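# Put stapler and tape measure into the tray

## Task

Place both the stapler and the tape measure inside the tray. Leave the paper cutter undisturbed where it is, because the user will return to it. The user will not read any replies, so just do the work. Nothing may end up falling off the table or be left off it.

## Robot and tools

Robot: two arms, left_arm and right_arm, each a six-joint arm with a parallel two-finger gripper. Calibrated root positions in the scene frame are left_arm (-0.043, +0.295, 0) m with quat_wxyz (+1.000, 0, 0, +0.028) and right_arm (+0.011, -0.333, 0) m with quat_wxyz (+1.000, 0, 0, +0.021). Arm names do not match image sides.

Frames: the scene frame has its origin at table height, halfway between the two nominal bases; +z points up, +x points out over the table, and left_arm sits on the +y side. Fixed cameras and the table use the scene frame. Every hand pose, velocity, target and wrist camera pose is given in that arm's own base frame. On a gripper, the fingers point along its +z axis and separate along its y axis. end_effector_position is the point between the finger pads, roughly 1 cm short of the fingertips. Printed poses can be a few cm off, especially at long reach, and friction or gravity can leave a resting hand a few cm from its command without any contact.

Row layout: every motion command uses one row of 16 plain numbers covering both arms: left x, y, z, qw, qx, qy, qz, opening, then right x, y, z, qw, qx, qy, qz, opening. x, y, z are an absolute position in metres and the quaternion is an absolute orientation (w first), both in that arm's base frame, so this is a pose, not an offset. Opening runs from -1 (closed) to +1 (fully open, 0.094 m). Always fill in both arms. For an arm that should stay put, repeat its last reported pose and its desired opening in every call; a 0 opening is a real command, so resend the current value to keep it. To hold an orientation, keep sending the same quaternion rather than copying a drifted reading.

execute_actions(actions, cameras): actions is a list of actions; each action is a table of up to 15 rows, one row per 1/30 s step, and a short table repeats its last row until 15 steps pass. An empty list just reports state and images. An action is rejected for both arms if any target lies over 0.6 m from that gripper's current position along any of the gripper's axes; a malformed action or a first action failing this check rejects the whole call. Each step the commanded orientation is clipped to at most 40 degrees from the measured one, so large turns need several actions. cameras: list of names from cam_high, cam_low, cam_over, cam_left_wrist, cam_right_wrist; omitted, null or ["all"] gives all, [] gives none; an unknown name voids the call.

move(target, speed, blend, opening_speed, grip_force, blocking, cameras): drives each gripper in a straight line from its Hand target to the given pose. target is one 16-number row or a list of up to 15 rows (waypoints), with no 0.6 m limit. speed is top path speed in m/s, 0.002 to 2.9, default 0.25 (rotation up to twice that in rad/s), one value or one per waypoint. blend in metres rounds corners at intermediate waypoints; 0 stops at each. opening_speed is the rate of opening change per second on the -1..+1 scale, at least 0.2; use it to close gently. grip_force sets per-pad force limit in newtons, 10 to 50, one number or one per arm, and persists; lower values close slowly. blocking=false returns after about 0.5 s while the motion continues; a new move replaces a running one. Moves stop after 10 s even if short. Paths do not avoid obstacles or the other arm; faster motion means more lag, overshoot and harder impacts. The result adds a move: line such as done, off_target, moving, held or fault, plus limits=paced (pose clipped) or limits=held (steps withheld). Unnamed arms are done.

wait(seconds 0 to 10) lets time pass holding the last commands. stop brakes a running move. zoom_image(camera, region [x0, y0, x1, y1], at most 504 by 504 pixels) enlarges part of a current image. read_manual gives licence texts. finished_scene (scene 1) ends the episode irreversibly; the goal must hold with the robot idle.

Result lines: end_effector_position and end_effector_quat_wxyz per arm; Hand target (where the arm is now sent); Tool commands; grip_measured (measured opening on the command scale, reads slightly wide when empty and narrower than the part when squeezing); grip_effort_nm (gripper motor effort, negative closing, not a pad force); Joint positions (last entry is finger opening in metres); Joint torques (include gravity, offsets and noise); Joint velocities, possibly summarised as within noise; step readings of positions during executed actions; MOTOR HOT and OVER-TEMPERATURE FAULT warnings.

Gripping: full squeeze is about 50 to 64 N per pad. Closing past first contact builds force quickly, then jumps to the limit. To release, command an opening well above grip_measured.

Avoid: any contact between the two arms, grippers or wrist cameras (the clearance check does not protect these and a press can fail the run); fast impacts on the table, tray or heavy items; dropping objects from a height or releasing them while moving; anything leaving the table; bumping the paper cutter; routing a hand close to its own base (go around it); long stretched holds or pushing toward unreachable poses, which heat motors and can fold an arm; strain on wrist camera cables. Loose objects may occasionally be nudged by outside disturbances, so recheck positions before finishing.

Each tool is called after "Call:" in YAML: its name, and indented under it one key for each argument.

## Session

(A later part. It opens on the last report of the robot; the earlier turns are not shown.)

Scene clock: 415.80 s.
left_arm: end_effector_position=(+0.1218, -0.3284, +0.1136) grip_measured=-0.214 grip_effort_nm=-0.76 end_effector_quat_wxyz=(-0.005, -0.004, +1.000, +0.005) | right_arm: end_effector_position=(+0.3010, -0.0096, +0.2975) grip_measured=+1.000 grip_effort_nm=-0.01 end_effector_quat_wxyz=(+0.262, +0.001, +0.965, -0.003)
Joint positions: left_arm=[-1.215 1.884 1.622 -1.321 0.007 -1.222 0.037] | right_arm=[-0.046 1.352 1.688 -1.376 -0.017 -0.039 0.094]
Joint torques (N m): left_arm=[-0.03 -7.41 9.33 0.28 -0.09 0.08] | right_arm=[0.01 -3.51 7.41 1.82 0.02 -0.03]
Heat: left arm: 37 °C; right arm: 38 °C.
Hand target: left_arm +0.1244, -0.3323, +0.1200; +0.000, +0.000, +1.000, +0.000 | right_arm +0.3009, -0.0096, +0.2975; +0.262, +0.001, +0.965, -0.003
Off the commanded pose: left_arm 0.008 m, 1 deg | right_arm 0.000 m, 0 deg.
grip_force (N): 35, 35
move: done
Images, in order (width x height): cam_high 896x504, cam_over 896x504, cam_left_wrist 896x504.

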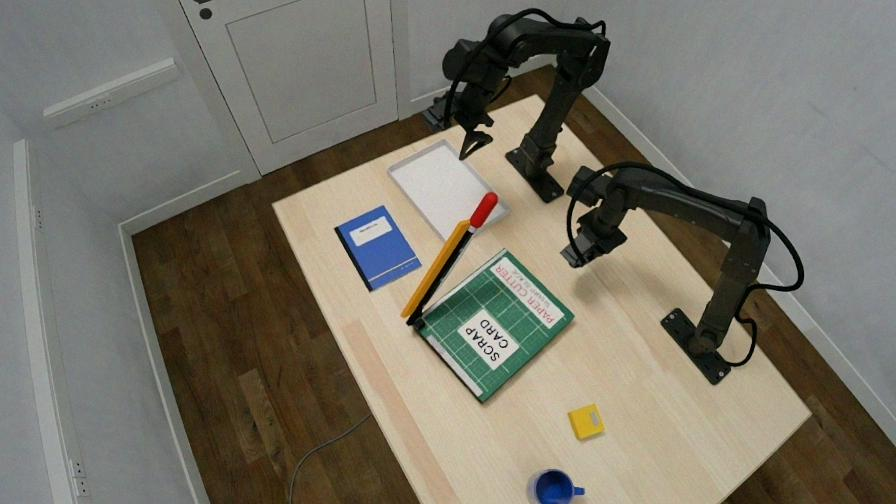

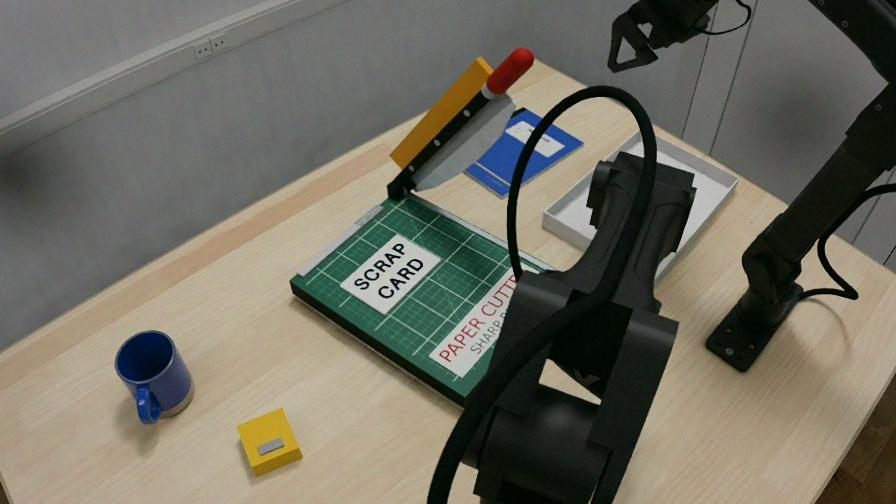

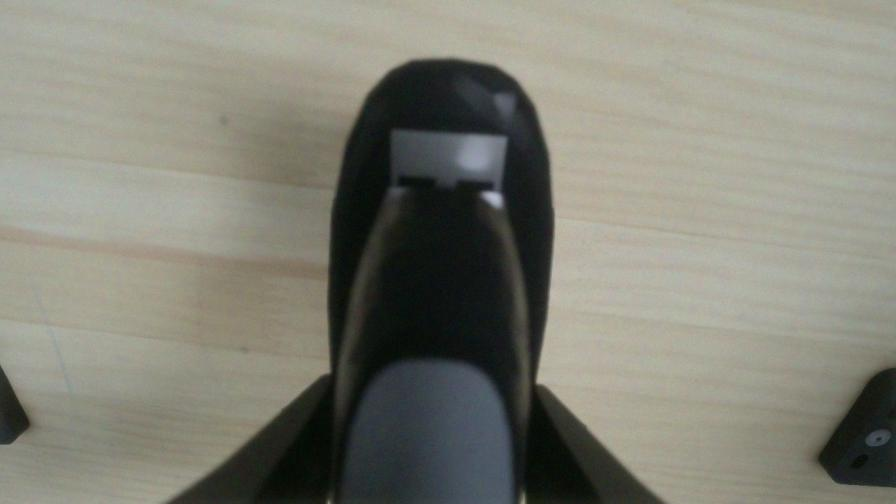

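Call:
move:
  target:
    - [0.1245, -0.3324, 0.045, 0, 0, 1, 0, -0.6, 0.3010, -0.0096, 0.2975, 0.262, 0.001, 0.965, -0.003, 1.0]
    - [0.1245, -0.3324, 0.022, 0, 0, 1, 0, -0.6, 0.3010, -0.0096, 0.2975, 0.262, 0.001, 0.965, -0.003, 1.0]
  speed: [0.12, 0.03]
  blend: [0.005, 0]
  cameras: ["cam_low", "cam_left_wrist"]

Scene clock: 422.10 s.
left_arm: end_effector_position=(+0.1237, -0.3337, +0.0251) grip_measured=-0.214 grip_effort_nm=-0.76 end_effector_quat_wxyz=(-0.002, -0.004, +1.000, -0.004) | right_arm: end_effector_position=(+0.3010, -0.0096, +0.2975) grip_measured=+1.000 grip_effort_nm=-0.01 end_effector_quat_wxyz=(+0.262, +0.001, +0.965, -0.003)
Joint positions: left_arm=[-1.215 1.952 1.356 -0.969 0.007 -1.222 0.037] | right_arm=[-0.046 1.352 1.688 -1.376 -0.017 -0.039 0.094]
Joint torques (N m): left_arm=[-0.01 -7.61 5.34 0.46 -0.09 0.08] | right_arm=[0.02 -3.55 7.39 1.82 0.02 -0.02]
Heat: left arm: 37 °C; right arm: 38 °C.
Hand target: left_arm +0.1245, -0.3324, +0.0220; +0.000, +0.000, +1.000, +0.000 | right_arm +0.3009, -0.0096, +0.2975; +0.262, +0.001, +0.965, -0.003
Off the commanded pose: left_arm 0.003 m, 1 deg | right_arm 0.000 m, 0 deg.
grip_force (N): 35, 35
move: done
Images, in order (width x height): cam_low 896x504, cam_left_wrist 896x504.

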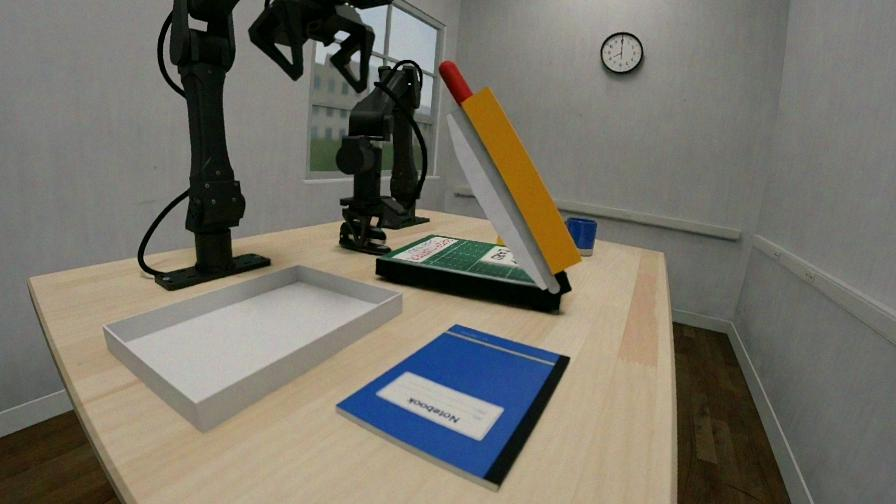

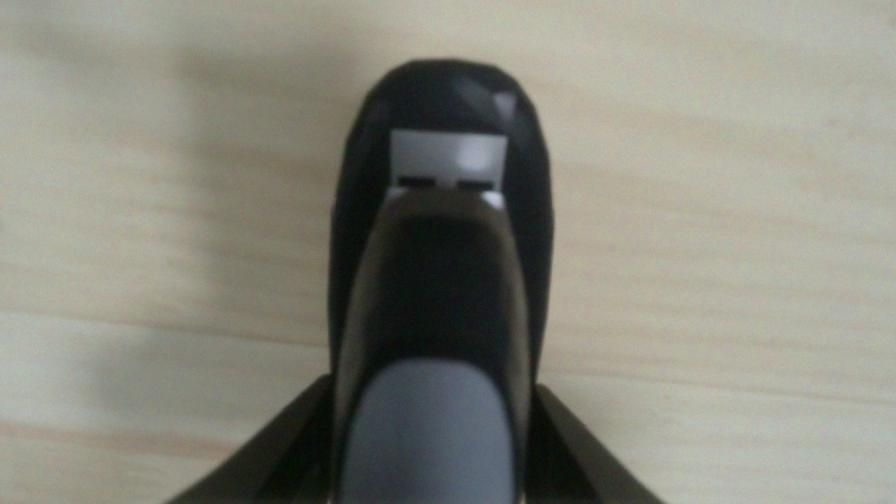

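Call:
move:
  target: [0.1245, -0.3324, 0.012, 0, 0, 1, 0, -0.6, 0.3010, -0.0096, 0.2975, 0.262, 0.001, 0.965, -0.003, 1.0]
  speed: 0.025
  cameras: ["cam_left_wrist"]

Scene clock: 424.53 s.
left_arm: end_effector_position=(+0.1236, -0.3332, +0.0184) grip_measured=-0.214 grip_effort_nm=-0.76 end_effector_quat_wxyz=(-0.003, -0.003, +1.000, -0.003) | right_arm: end_effector_position=(+0.3010, -0.0096, +0.2975) grip_measured=+1.000 grip_effort_nm=0.00 end_effector_quat_wxyz=(+0.262, +0.001, +0.965, -0.003)
Joint positions: left_arm=[-1.215 1.961 1.34 -0.946 0.007 -1.221 0.037] | right_arm=[-0.046 1.352 1.688 -1.376 -0.017 -0.039 0.094]
Joint torques (N m): left_arm=[0.01 -7.21 4.7 0.58 -0.1 0.07] | right_arm=[0.02 -3.55 7.38 1.81 0.02 -0.02]
Heat: left arm: 37 °C; right arm: 38 °C.
Hand target: left_arm +0.1244, -0.3323, +0.0121; +0.000, +0.000, +1.000, +0.000 | right_arm +0.3009, -0.0096, +0.2975; +0.262, +0.001, +0.965, -0.003
Off the commanded pose: left_arm 0.007 m, 1 deg | right_arm 0.000 m, 0 deg.
grip_force (N): 35, 35
move: done
Images, in order (width x height): cam_left_wrist 896x504.

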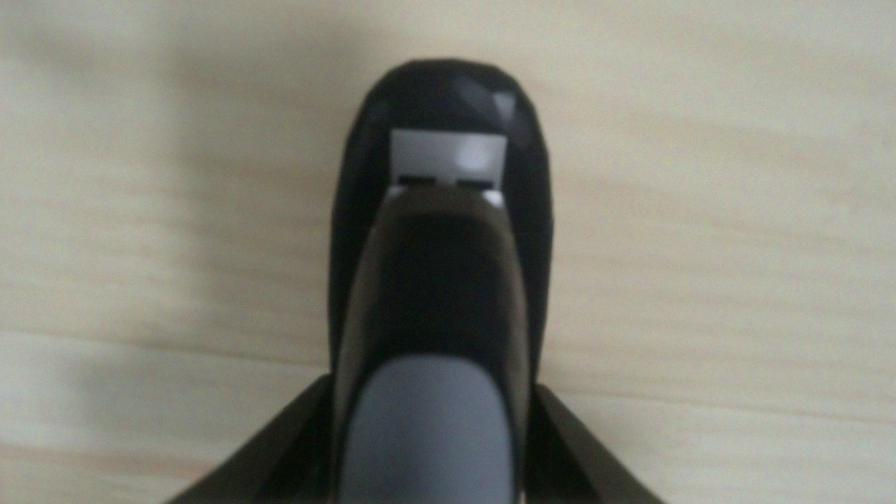

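Call:
move:
  target: [0.1245, -0.3324, 0.007, 0, 0, 1, 0, -0.6, 0.3010, -0.0096, 0.2975, 0.262, 0.001, 0.965, -0.003, 1.0]
  speed: 0.025
  cameras: ["cam_left_wrist"]

Scene clock: 430.03 s.
left_arm: end_effector_position=(+0.1235, -0.3331, +0.0176) grip_measured=-0.214 grip_effort_nm=-0.76 end_effector_quat_wxyz=(-0.002, -0.003, +1.000, -0.004) | right_arm: end_effector_position=(+0.3010, -0.0096, +0.2975) grip_measured=+1.000 grip_effort_nm=-0.01 end_effector_quat_wxyz=(+0.262, +0.001, +0.965, -0.003)
Joint positions: left_arm=[-1.215 1.961 1.336 -0.941 0.007 -1.221 0.037] | right_arm=[-0.046 1.352 1.688 -1.376 -0.017 -0.039 0.094]
Joint torques (N m): left_arm=[-0.03 -6.72 4.03 0.73 -0.08 0.07] | right_arm=[0.03 -3.52 7.41 1.82 0.02 -0.03]
Heat: left arm: 36 °C; right arm: 38 °C.
Hand target: left_arm +0.1244, -0.3322, +0.0073; +0.000, +0.000, +1.000, +0.000 | right_arm +0.3009, -0.0096, +0.2975; +0.262, +0.001, +0.965, -0.003
Off the commanded pose: left_arm 0.011 m, 1 deg | right_arm 0.000 m, 0 deg.
grip_force (N): 35, 35
move: off_target (left_arm)
Images, in order (width x height): cam_left_wrist 896x504.

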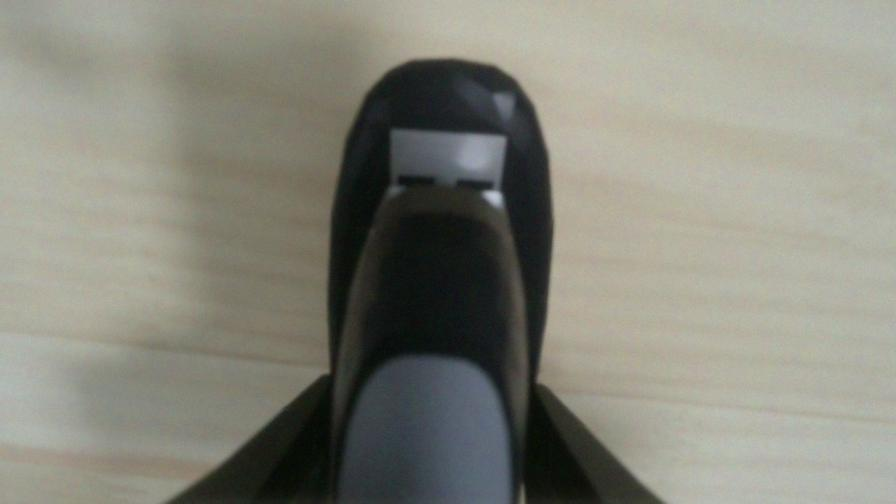

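Call:
move:
  target: [0.1240, -0.3328, 0.014, 0, 0, 1, 0, 0.3, 0.3010, -0.0096, 0.2975, 0.262, 0.001, 0.965, -0.003, 1.0]
  speed: 0.03
  opening_speed: 0.6
  cameras: ["cam_left_wrist"]

Scene clock: 436.57 s.
left_arm: end_effector_position=(+0.1236, -0.3332, +0.0174) grip_measured=+0.298 grip_effort_nm=0.11 end_effector_quat_wxyz=(-0.002, -0.003, +1.000, -0.004) | right_arm: end_effector_position=(+0.3010, -0.0096, +0.2975) grip_measured=+1.000 grip_effort_nm=0.00 end_effector_quat_wxyz=(+0.262, +0.001, +0.965, -0.003)
Joint positions: left_arm=[-1.215 1.962 1.336 -0.941 0.007 -1.221 0.061] | right_arm=[-0.046 1.352 1.688 -1.376 -0.017 -0.039 0.094]
Joint torques (N m): left_arm=[-0.12 -7.47 5.61 0.5 -0.1 0.06] | right_arm=[0.02 -3.51 7.38 1.83 0.02 -0.03]
Heat: left arm: 36 °C; right arm: 38 °C.
Hand target: left_arm +0.1240, -0.3328, +0.0140; +0.000, +0.000, +1.000, +0.000 | right_arm +0.3009, -0.0096, +0.2975; +0.262, +0.001, +0.965, -0.003
Off the commanded pose: left_arm 0.003 m, 1 deg | right_arm 0.000 m, 0 deg.
grip_force (N): 35, 35
move: done
Images, in order (width x height): cam_left_wrist 896x504.

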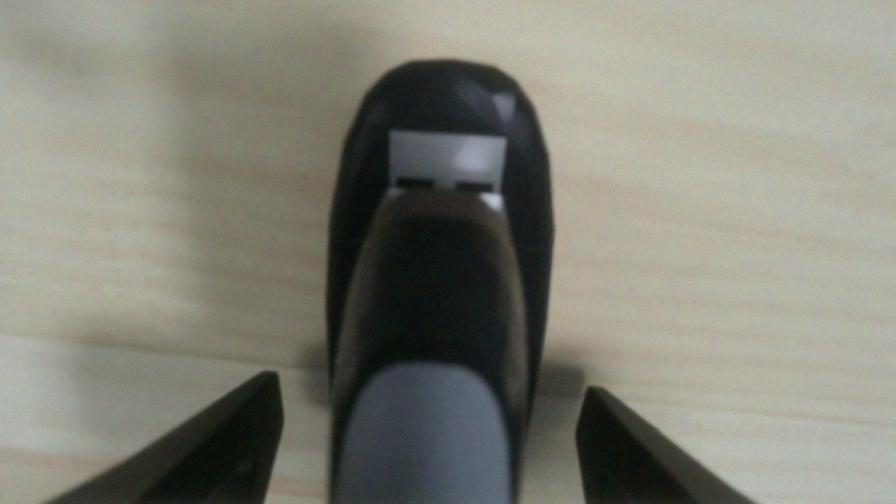

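Call:
move:
  target:
    - [0.1240, -0.3328, 0.16, 0, 0, 1, 0, 0.3, 0.20, 0.0, 0.25, 0, 0, 1, 0, 1.0]
    - [0.365, -0.0275, 0.15, 0, 0.1504, 0.9886, 0, 1.0, 0.15, 0.15, 0.22, 0, 0, 1, 0, 1.0]
  speed: [0.2, 0.3]
  cameras: ["cam_high", "cam_low", "cam_left_wrist", "cam_right_wrist"]

Scene clock: 475.70 s.
left_arm: end_effector_position=(+0.3601, -0.0238, +0.1465) grip_measured=+0.998 grip_effort_nm=0.10 end_effector_quat_wxyz=(-0.006, +0.144, +0.990, +0.003) | right_arm: end_effector_position=(+0.1503, +0.1485, +0.2138) grip_measured=+1.000 grip_effort_nm=-0.01 end_effector_quat_wxyz=(+0.058, -0.001, +0.997, +0.055)
Joint positions: left_arm=[-0.072 1.934 1.82 -1.469 -0.007 0.217 0.094] | right_arm=[0.776 1.25 1.383 -1.544 0.002 0.773 0.094]
Joint torques (N m): left_arm=[-0.44 -7.28 8.85 0.34 0.04 0.08] | right_arm=[0.39 -2.43 9.54 0.92 0 0.03]
Heat: left arm: 36 °C; right arm: 38 °C.
Hand target: left_arm +0.3648, -0.0275, +0.1500; +0.000, +0.150, +0.989, +0.000 | right_arm +0.1501, +0.1501, +0.2191; +0.060, +0.000, +0.996, +0.059
Off the commanded pose: left_arm 0.007 m, 1 deg | right_arm 0.006 m, 9 deg.
joint sent to its limit (right arm) — joint 4 (wrist pitch), lower limit. The joint targets are off in orientation, not in position.
grip_force (N): 35, 35
move: off_target (right_arm)
Images, in order (width x height): cam_high 896x504, cam_low 896x504, cam_left_wrist 896x504, cam_right_wrist 896x504.

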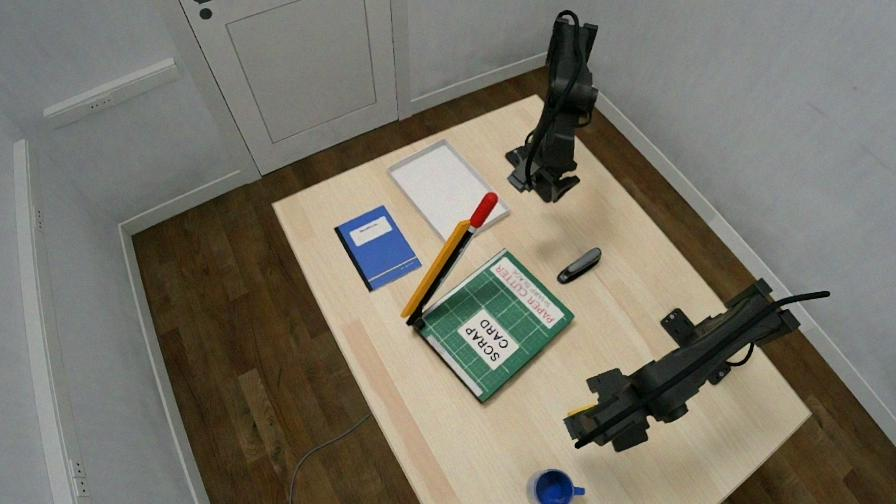

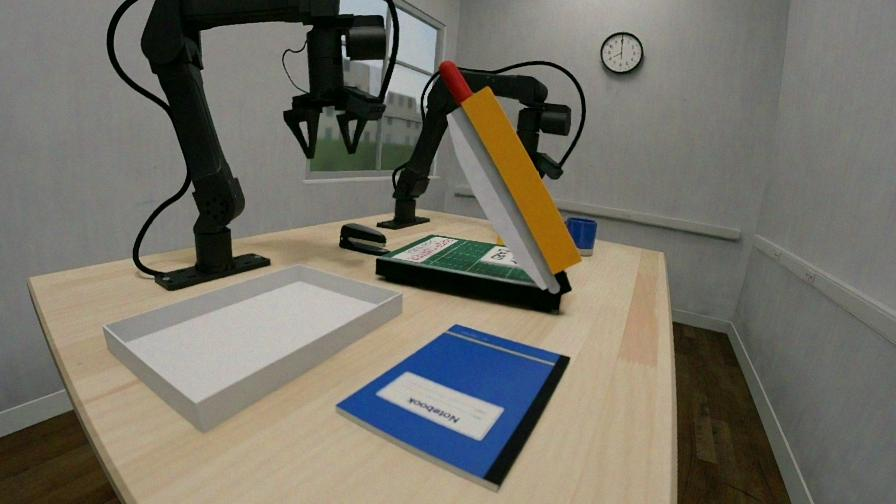

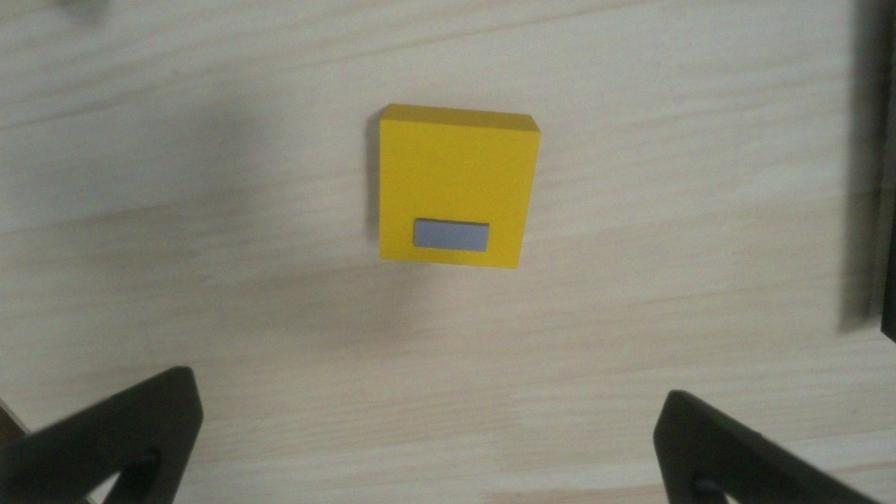

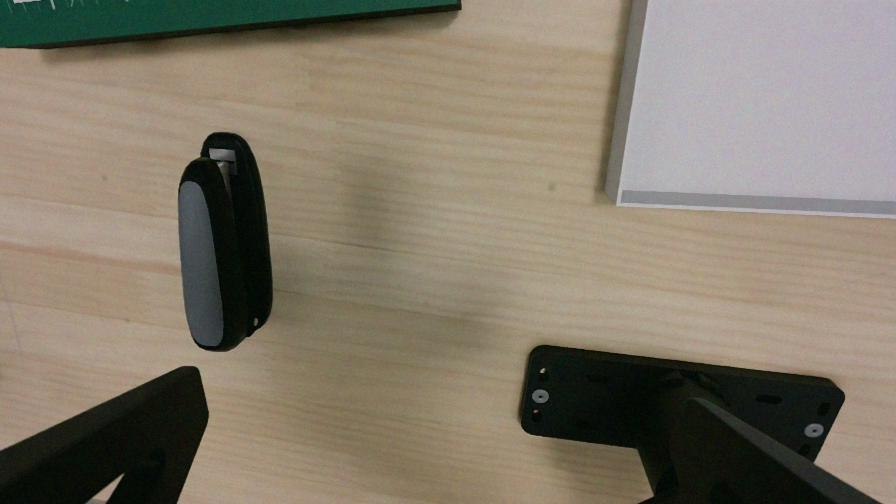

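Call:
move:
  target: [0.3650, -0.0320, 0.065, 0, 0.1504, 0.9886, 0, 1.0, 0.1006, 0.2982, 0.15, 0, -0.007, 1, 0, 1.0]
  speed: 0.2
  cameras: ["cam_high", "cam_low", "cam_left_wrist", "cam_right_wrist"]

Scene clock: 496.57 s.
left_arm: end_effector_position=(+0.3642, -0.0281, +0.0689) grip_measured=+0.998 grip_effort_nm=0.11 end_effector_quat_wxyz=(+0.000, +0.149, +0.989, +0.004) | right_arm: end_effector_position=(+0.0979, +0.2917, +0.1477) grip_measured=+1.000 grip_effort_nm=-0.01 end_effector_quat_wxyz=(-0.005, -0.011, +1.000, -0.007)
Joint positions: left_arm=[-0.083 1.948 1.53 -1.153 -0.007 0.217 0.094] | right_arm=[1.241 1.724 1.558 -1.421 -0.004 1.219 0.094]
Joint torques (N m): left_arm=[-0.58 -7.64 5.55 0.53 0.04 -0.05] | right_arm=[0.03 -6.12 9.66 0.7 0.06 0.01]
Heat: left arm: 36 °C; right arm: 39 °C.
Hand target: left_arm +0.3649, -0.0319, +0.0650; +0.000, +0.150, +0.989, +0.000 | right_arm +0.1006, +0.2982, +0.1500; +0.000, -0.007, +1.000, +0.000
Off the commanded pose: left_arm 0.006 m, 0 deg | right_arm 0.007 m, 1 deg.
grip_force (N): 35, 35
move: done
Images, in order (width x height): cam_high 896x504, cam_low 896x504, cam_left_wrist 896x504, cam_right_wrist 896x504.

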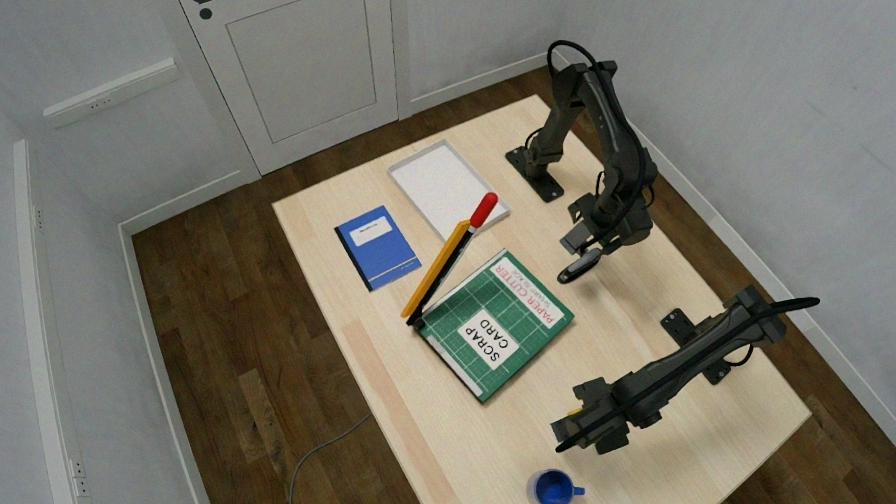

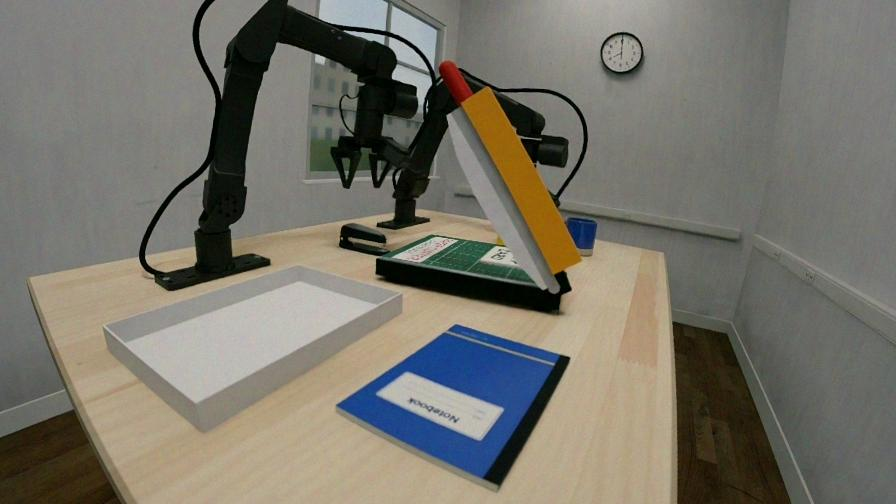

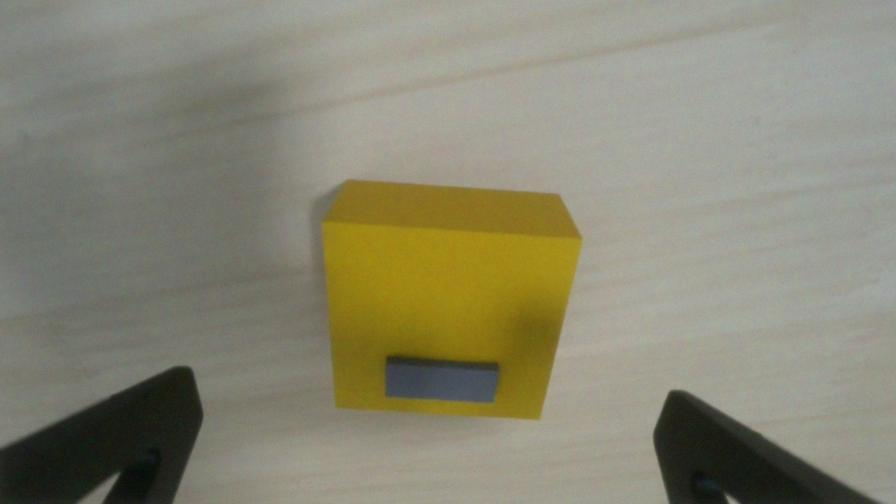

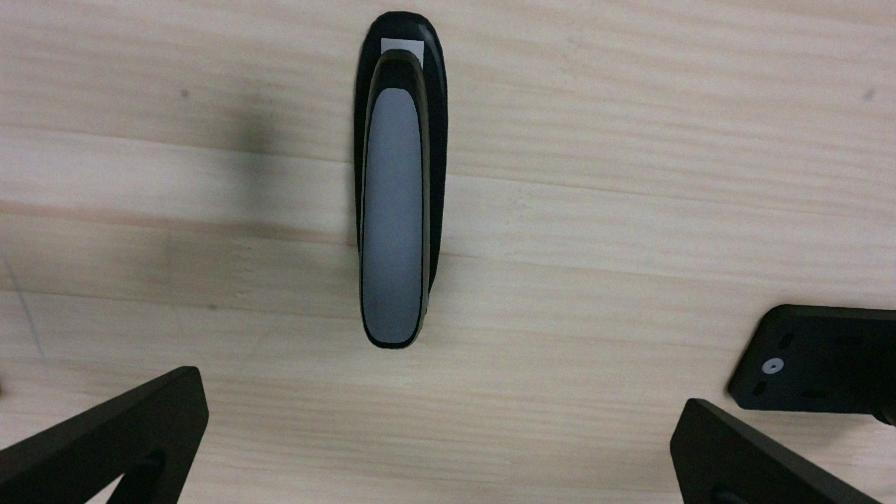

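Call:
move:
  target: [0.3588, -0.0300, 0.0165, 0, 0.1504, 0.9886, 0, 1.0, 0.1009, 0.3150, 0.07, 0, 0, 1, 0, 1.0]
  speed: 0.08
  cameras: ["cam_left_wrist", "cam_right_wrist"]

Scene clock: 527.60 s.
left_arm: end_effector_position=(+0.3589, -0.0277, +0.0215) grip_measured=+0.998 grip_effort_nm=0.11 end_effector_quat_wxyz=(+0.001, +0.149, +0.989, +0.004) | right_arm: end_effector_position=(+0.1021, +0.3142, +0.0784) grip_measured=+1.000 grip_effort_nm=-0.01 end_effector_quat_wxyz=(+0.000, -0.001, +1.000, +0.006)
Joint positions: left_arm=[-0.083 1.974 1.371 -0.965 -0.007 0.217 0.094] | right_arm=[1.251 1.799 1.372 -1.132 -0.004 1.25 0.094]
Joint torques (N m): left_arm=[-0.14 -7.47 5.22 0.53 0.03 0] | right_arm=[0.57 -6.34 6.52 0.88 0.06 0.07]
Heat: left arm: 35 °C; right arm: 40 °C.
Hand target: left_arm +0.3587, -0.0299, +0.0166; +0.000, +0.150, +0.989, +0.000 | right_arm +0.1009, +0.3148, +0.0702; +0.000, +0.000, +1.000, +0.000
Off the commanded pose: left_arm 0.006 m, 0 deg | right_arm 0.009 m, 1 deg.
grip_force (N): 35, 35
move: done
Images, in order (width x height): cam_left_wrist 896x504, cam_right_wrist 896x504.

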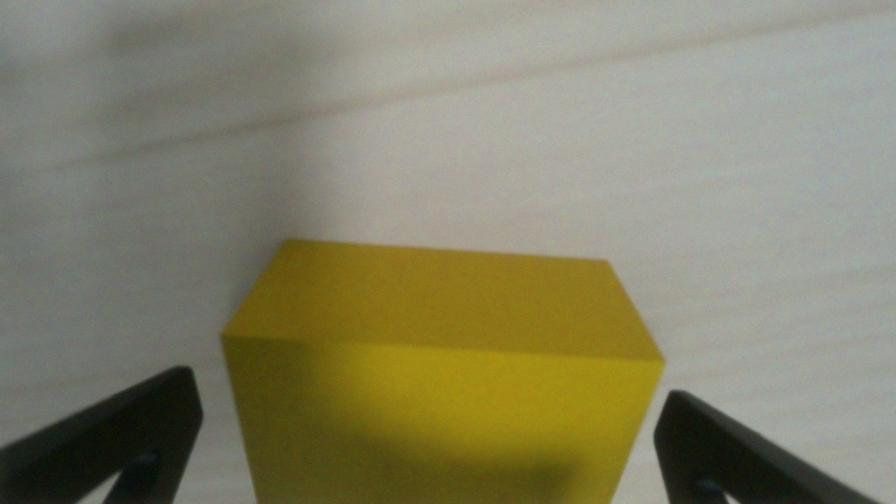

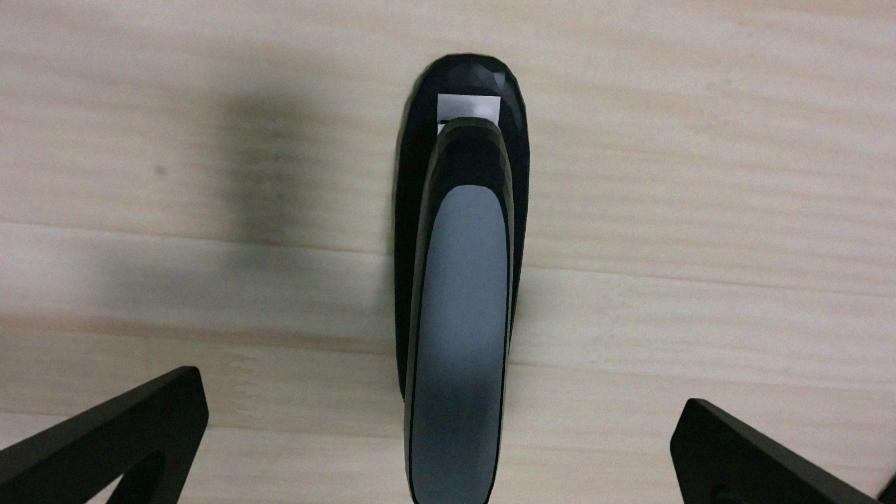

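Call:
move:
  target: [0.3588, -0.0300, 0.0165, 0, 0.1504, 0.9886, 0, 0.0, 0.0949, 0.3118, 0.022, 0, 0, 1, 0, 1.0]
  speed: 0.06
  cameras: ["cam_left_wrist", "cam_right_wrist"]

Scene clock: 551.40 s.
left_arm: end_effector_position=(+0.3590, -0.0279, +0.0215) grip_measured=+0.282 grip_effort_nm=-0.73 end_effector_quat_wxyz=(+0.001, +0.149, +0.989, +0.003) | right_arm: end_effector_position=(+0.0966, +0.3126, +0.0308) grip_measured=+1.000 grip_effort_nm=-0.01 end_effector_quat_wxyz=(+0.000, -0.001, +1.000, +0.007)
Joint positions: left_arm=[-0.083 1.974 1.371 -0.965 -0.006 0.217 0.06] | right_arm=[1.266 1.835 1.222 -0.943 -0.004 1.264 0.094]
Joint torques (N m): left_arm=[-0.17 -7.46 5.22 0.55 0.04 -0.01] | right_arm=[0.54 -6.3 6.13 0.9 0.06 0.05]
Heat: left arm: 35 °C; right arm: 38 °C.
Hand target: left_arm +0.3587, -0.0299, +0.0166; +0.000, +0.150, +0.989, +0.000 | right_arm +0.0949, +0.3116, +0.0222; +0.000, +0.000, +1.000, +0.000
Off the commanded pose: left_arm 0.005 m, 0 deg | right_arm 0.009 m, 1 deg.
grip_force (N): 35, 35
move: done
Images, in order (width x height): cam_left_wrist 896x504, cam_right_wrist 896x504.

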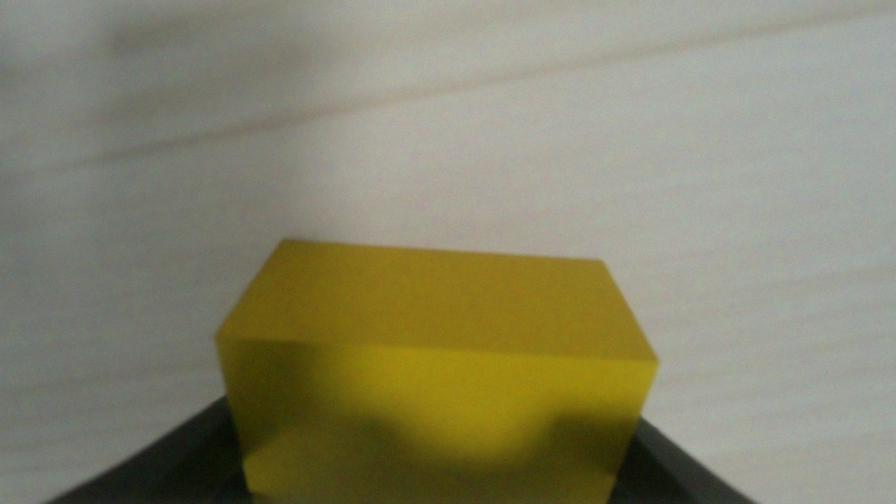

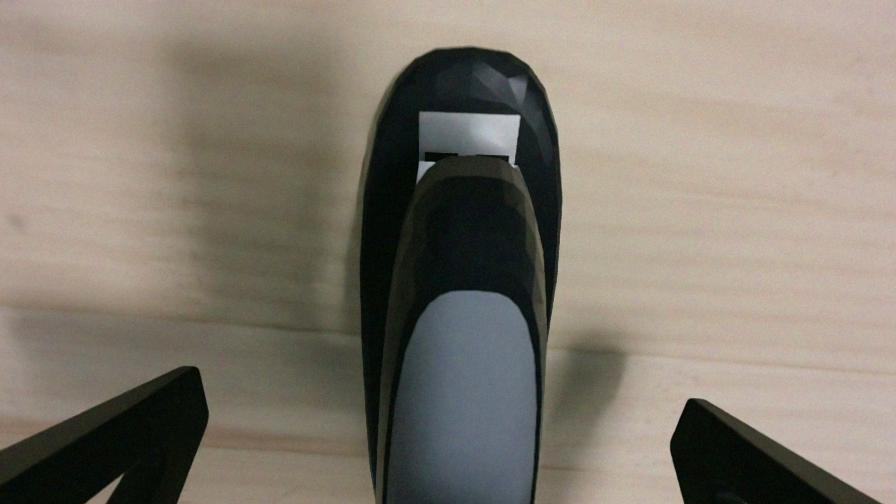

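Call:
move:
  target: [0.3588, -0.0300, 0.11, 0, 0.1504, 0.9886, 0, 0.0, 0.0949, 0.3105, 0.008, 0, 0, 1, 0, 1.0]
  speed: 0.08
  cameras: ["cam_high", "cam_low", "cam_left_wrist", "cam_right_wrist"]

Scene clock: 561.43 s.
left_arm: end_effector_position=(+0.3519, -0.0273, +0.0902) grip_measured=+0.281 grip_effort_nm=-0.76 end_effector_quat_wxyz=(-0.029, +0.149, +0.988, +0.001) | right_arm: end_effector_position=(+0.0966, +0.3126, +0.0180) grip_measured=+1.000 grip_effort_nm=-0.01 end_effector_quat_wxyz=(+0.001, -0.001, +1.000, +0.009)
Joint positions: left_arm=[-0.083 1.946 1.61 -1.293 -0.006 0.217 0.06] | right_arm=[1.266 1.851 1.187 -0.889 -0.004 1.264 0.094]
Joint torques (N m): left_arm=[-0.13 -10.93 8.95 0.23 0.04 -0.01] | right_arm=[0.44 -6.16 5.83 0.92 0.06 0.05]
Heat: left arm: 35 °C; right arm: 37 °C.
Hand target: left_arm +0.3582, -0.0298, +0.1098; +0.000, +0.150, +0.989, +0.000 | right_arm +0.0949, +0.3103, +0.0083; +0.000, +0.000, +1.000, +0.000
Off the commanded pose: left_arm 0.021 m, 3 deg | right_arm 0.010 m, 1 deg.
grip_force (N): 35, 35
move: off_target (left_arm)
Images, in order (width x height): cam_high 896x504, cam_low 896x504, cam_left_wrist 896x504, cam_right_wrist 896x504.

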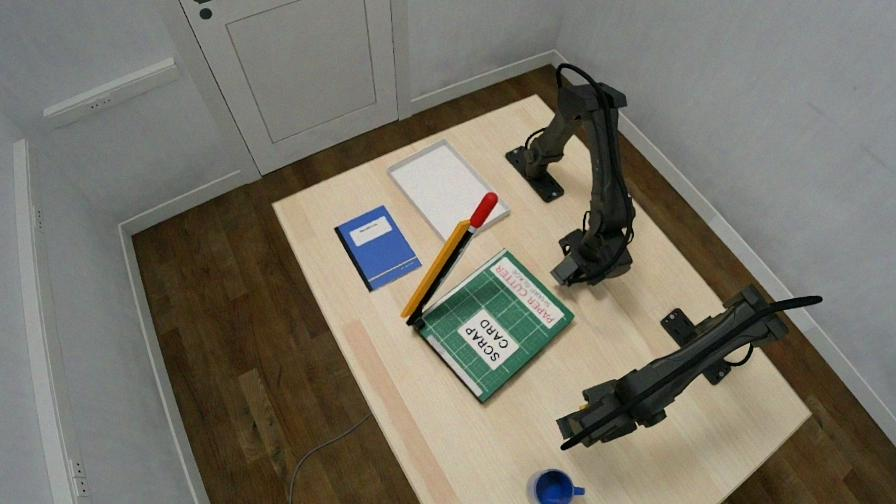

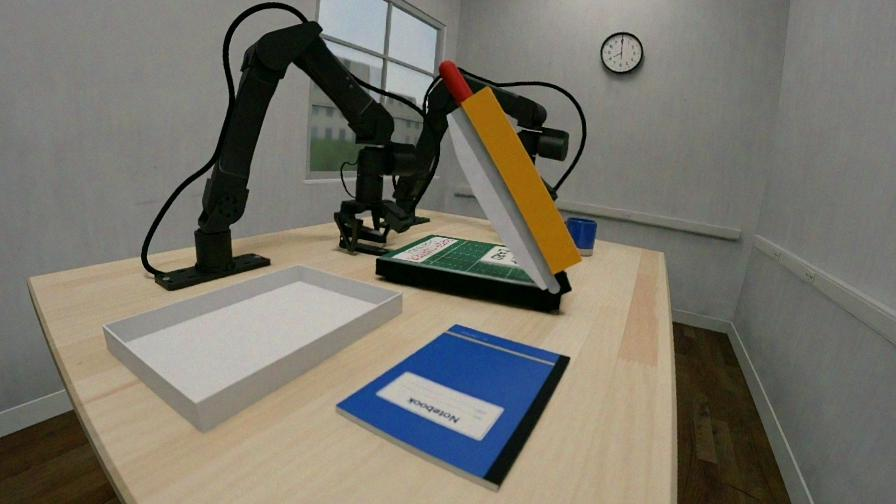

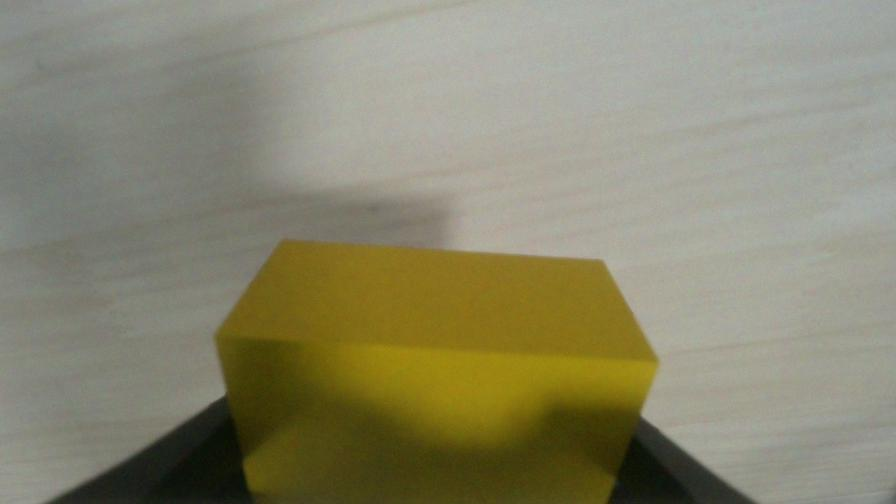

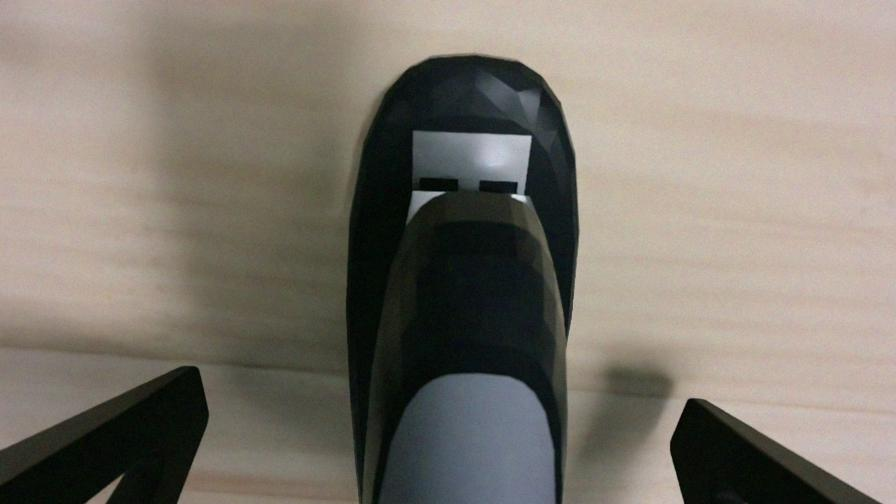

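Call:
move:
  target: [0.3588, -0.0300, 0.11, 0, 0.1504, 0.9886, 0, 0.0, 0.0949, 0.3105, 0.008, 0, 0, 1, 0, -0.6]
  speed: 0.05
  cameras: ["cam_right_wrist"]

Scene clock: 570.00 s.
left_arm: end_effector_position=(+0.3518, -0.0273, +0.0902) grip_measured=+0.281 grip_effort_nm=-0.76 end_effector_quat_wxyz=(-0.029, +0.149, +0.988, +0.001) | right_arm: end_effector_position=(+0.0966, +0.3127, +0.0180) grip_measured=-0.220 grip_effort_nm=-0.72 end_effector_quat_wxyz=(+0.001, -0.001, +1.000, +0.009)
Joint positions: left_arm=[-0.083 1.946 1.61 -1.294 -0.006 0.217 0.06] | right_arm=[1.266 1.851 1.187 -0.888 -0.004 1.264 0.037]
Joint torques (N m): left_arm=[-0.1 -10.95 9.01 0.24 0.02 0] | right_arm=[0.46 -6.15 5.85 0.91 0.06 0.04]
Heat: left arm: 36 °C; right arm: 37 °C.
Hand target: left_arm +0.3582, -0.0298, +0.1098; +0.000, +0.150, +0.989, +0.000 | right_arm +0.0949, +0.3103, +0.0083; +0.000, +0.000, +1.000, +0.000
Off the commanded pose: left_arm 0.021 m, 3 deg | right_arm 0.010 m, 1 deg.
grip_force (N): 35, 35
move: off_target (left_arm)
Images, in order (width x height): cam_right_wrist 896x504.

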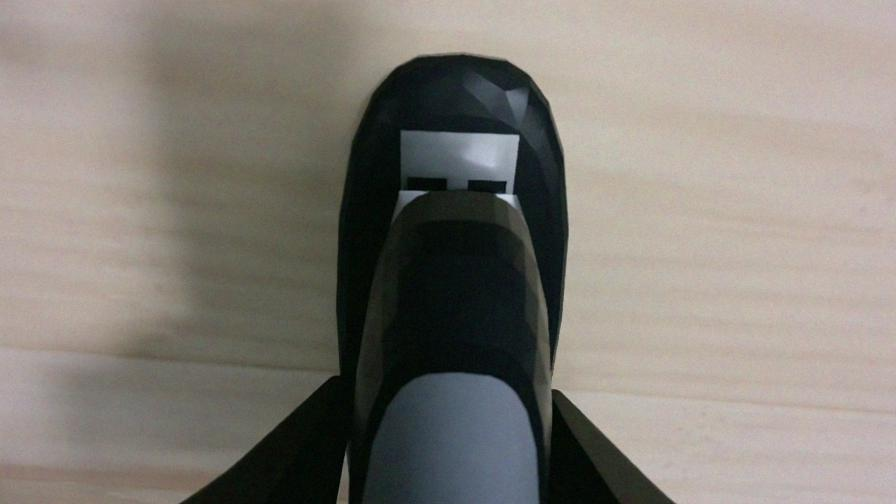

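Call:
move:
  target:
    - [0.3588, -0.0300, 0.14, 0, 0.1504, 0.9886, 0, 0.0, 0.0949, 0.3105, 0.15, 0, 0, 1, 0, -0.6]
    - [0.25, -0.16, 0.14, 0, 0.07, 0.9975, 0, 0.0, 0.265, -0.012, 0.14, 0, 0, 1, 0, -0.6]
    - [0.1245, -0.3324, 0.13, 0, 0, 1, 0, 0.0, 0.265, -0.012, 0.14, 0, 0, 1, 0, -0.6]
  speed: [0.1, 0.25, 0.25]
  blend: [0.02, 0.02, 0]
  cameras: ["cam_high", "cam_low", "cam_left_wrist", "cam_right_wrist"]

Scene clock: 602.37 s.
left_arm: end_effector_position=(+0.1179, -0.3301, +0.1244) grip_measured=+0.281 grip_effort_nm=-0.76 end_effector_quat_wxyz=(-0.010, +0.008, +1.000, +0.002) | right_arm: end_effector_position=(+0.2563, -0.0122, +0.1352) grip_measured=-0.223 grip_effort_nm=-0.76 end_effector_quat_wxyz=(-0.012, +0.001, +1.000, -0.004)
Joint positions: left_arm=[-1.222 1.883 1.664 -1.362 0.017 -1.206 0.06] | right_arm=[-0.045 1.534 1.307 -1.366 0.009 -0.043 0.037]
Joint torques (N m): left_arm=[0.66 -7.27 9.21 0.28 -0.18 -0.11] | right_arm=[-0.38 -4.55 10.39 0.67 -0.07 -0.11]
Heat: left arm: 37 °C; right arm: 37 °C.
Hand target: left_arm +0.1244, -0.3323, +0.1299; +0.000, +0.000, +1.000, +0.000 | right_arm +0.2649, -0.0120, +0.1401; +0.000, +0.000, +1.000, +0.000
Off the commanded pose: left_arm 0.009 m, 1 deg | right_arm 0.010 m, 1 deg.
grip_force (N): 35, 35
move: done
Images, in order (width x height): cam_high 896x504, cam_low 896x504, cam_left_wrist 896x504, cam_right_wrist 896x504.

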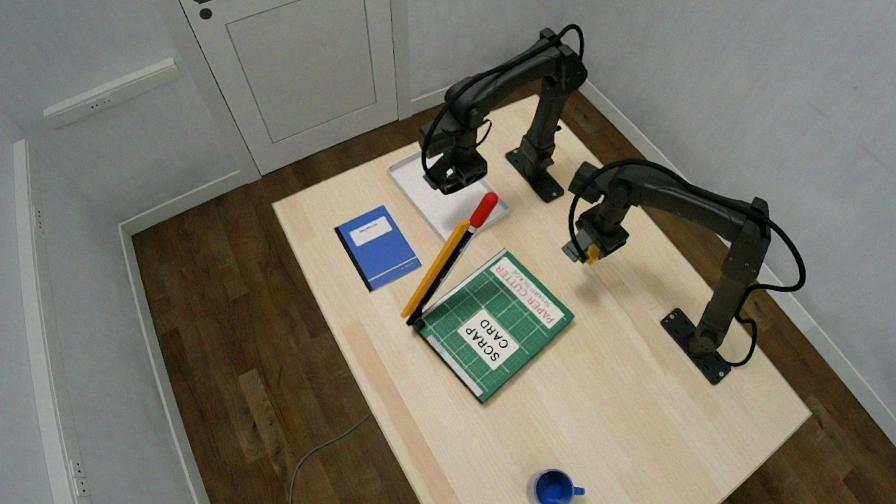

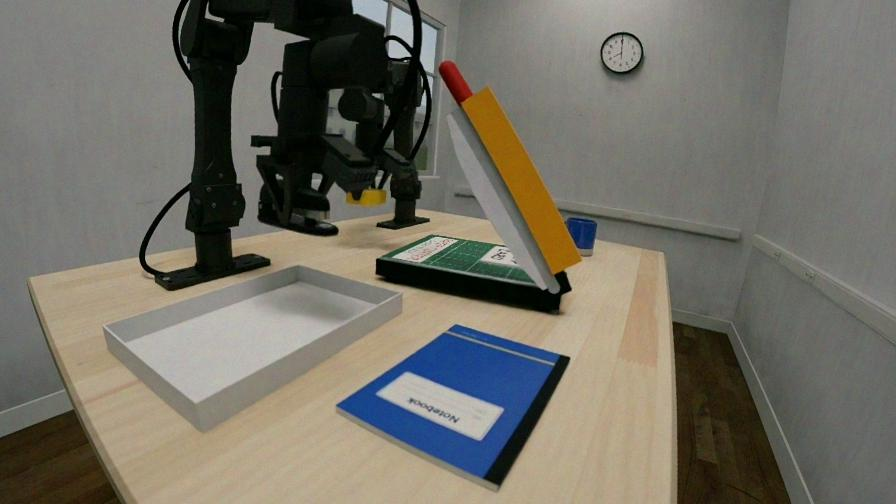

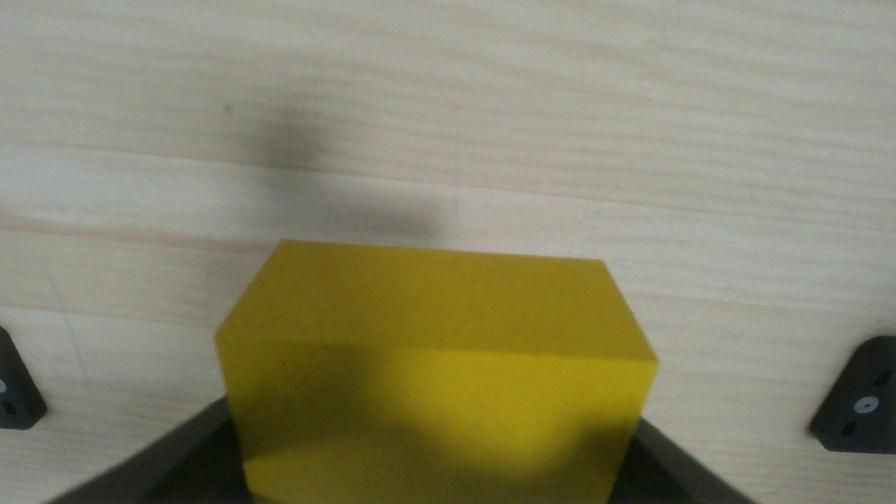

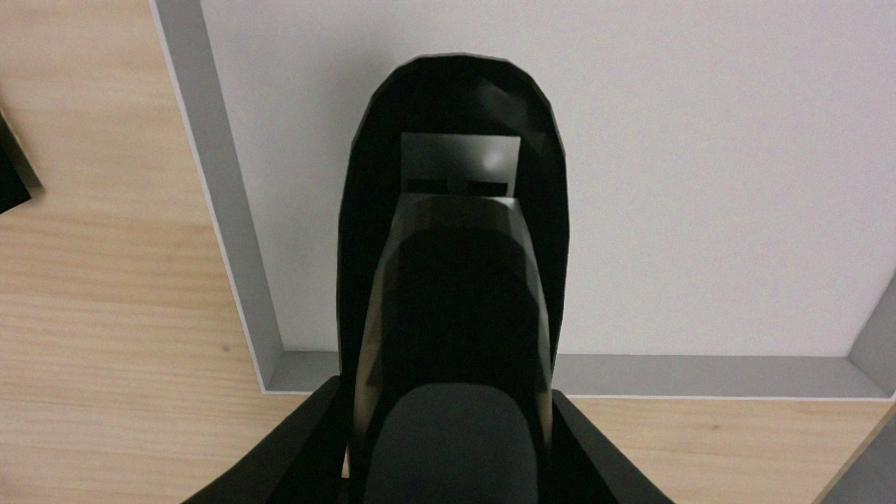

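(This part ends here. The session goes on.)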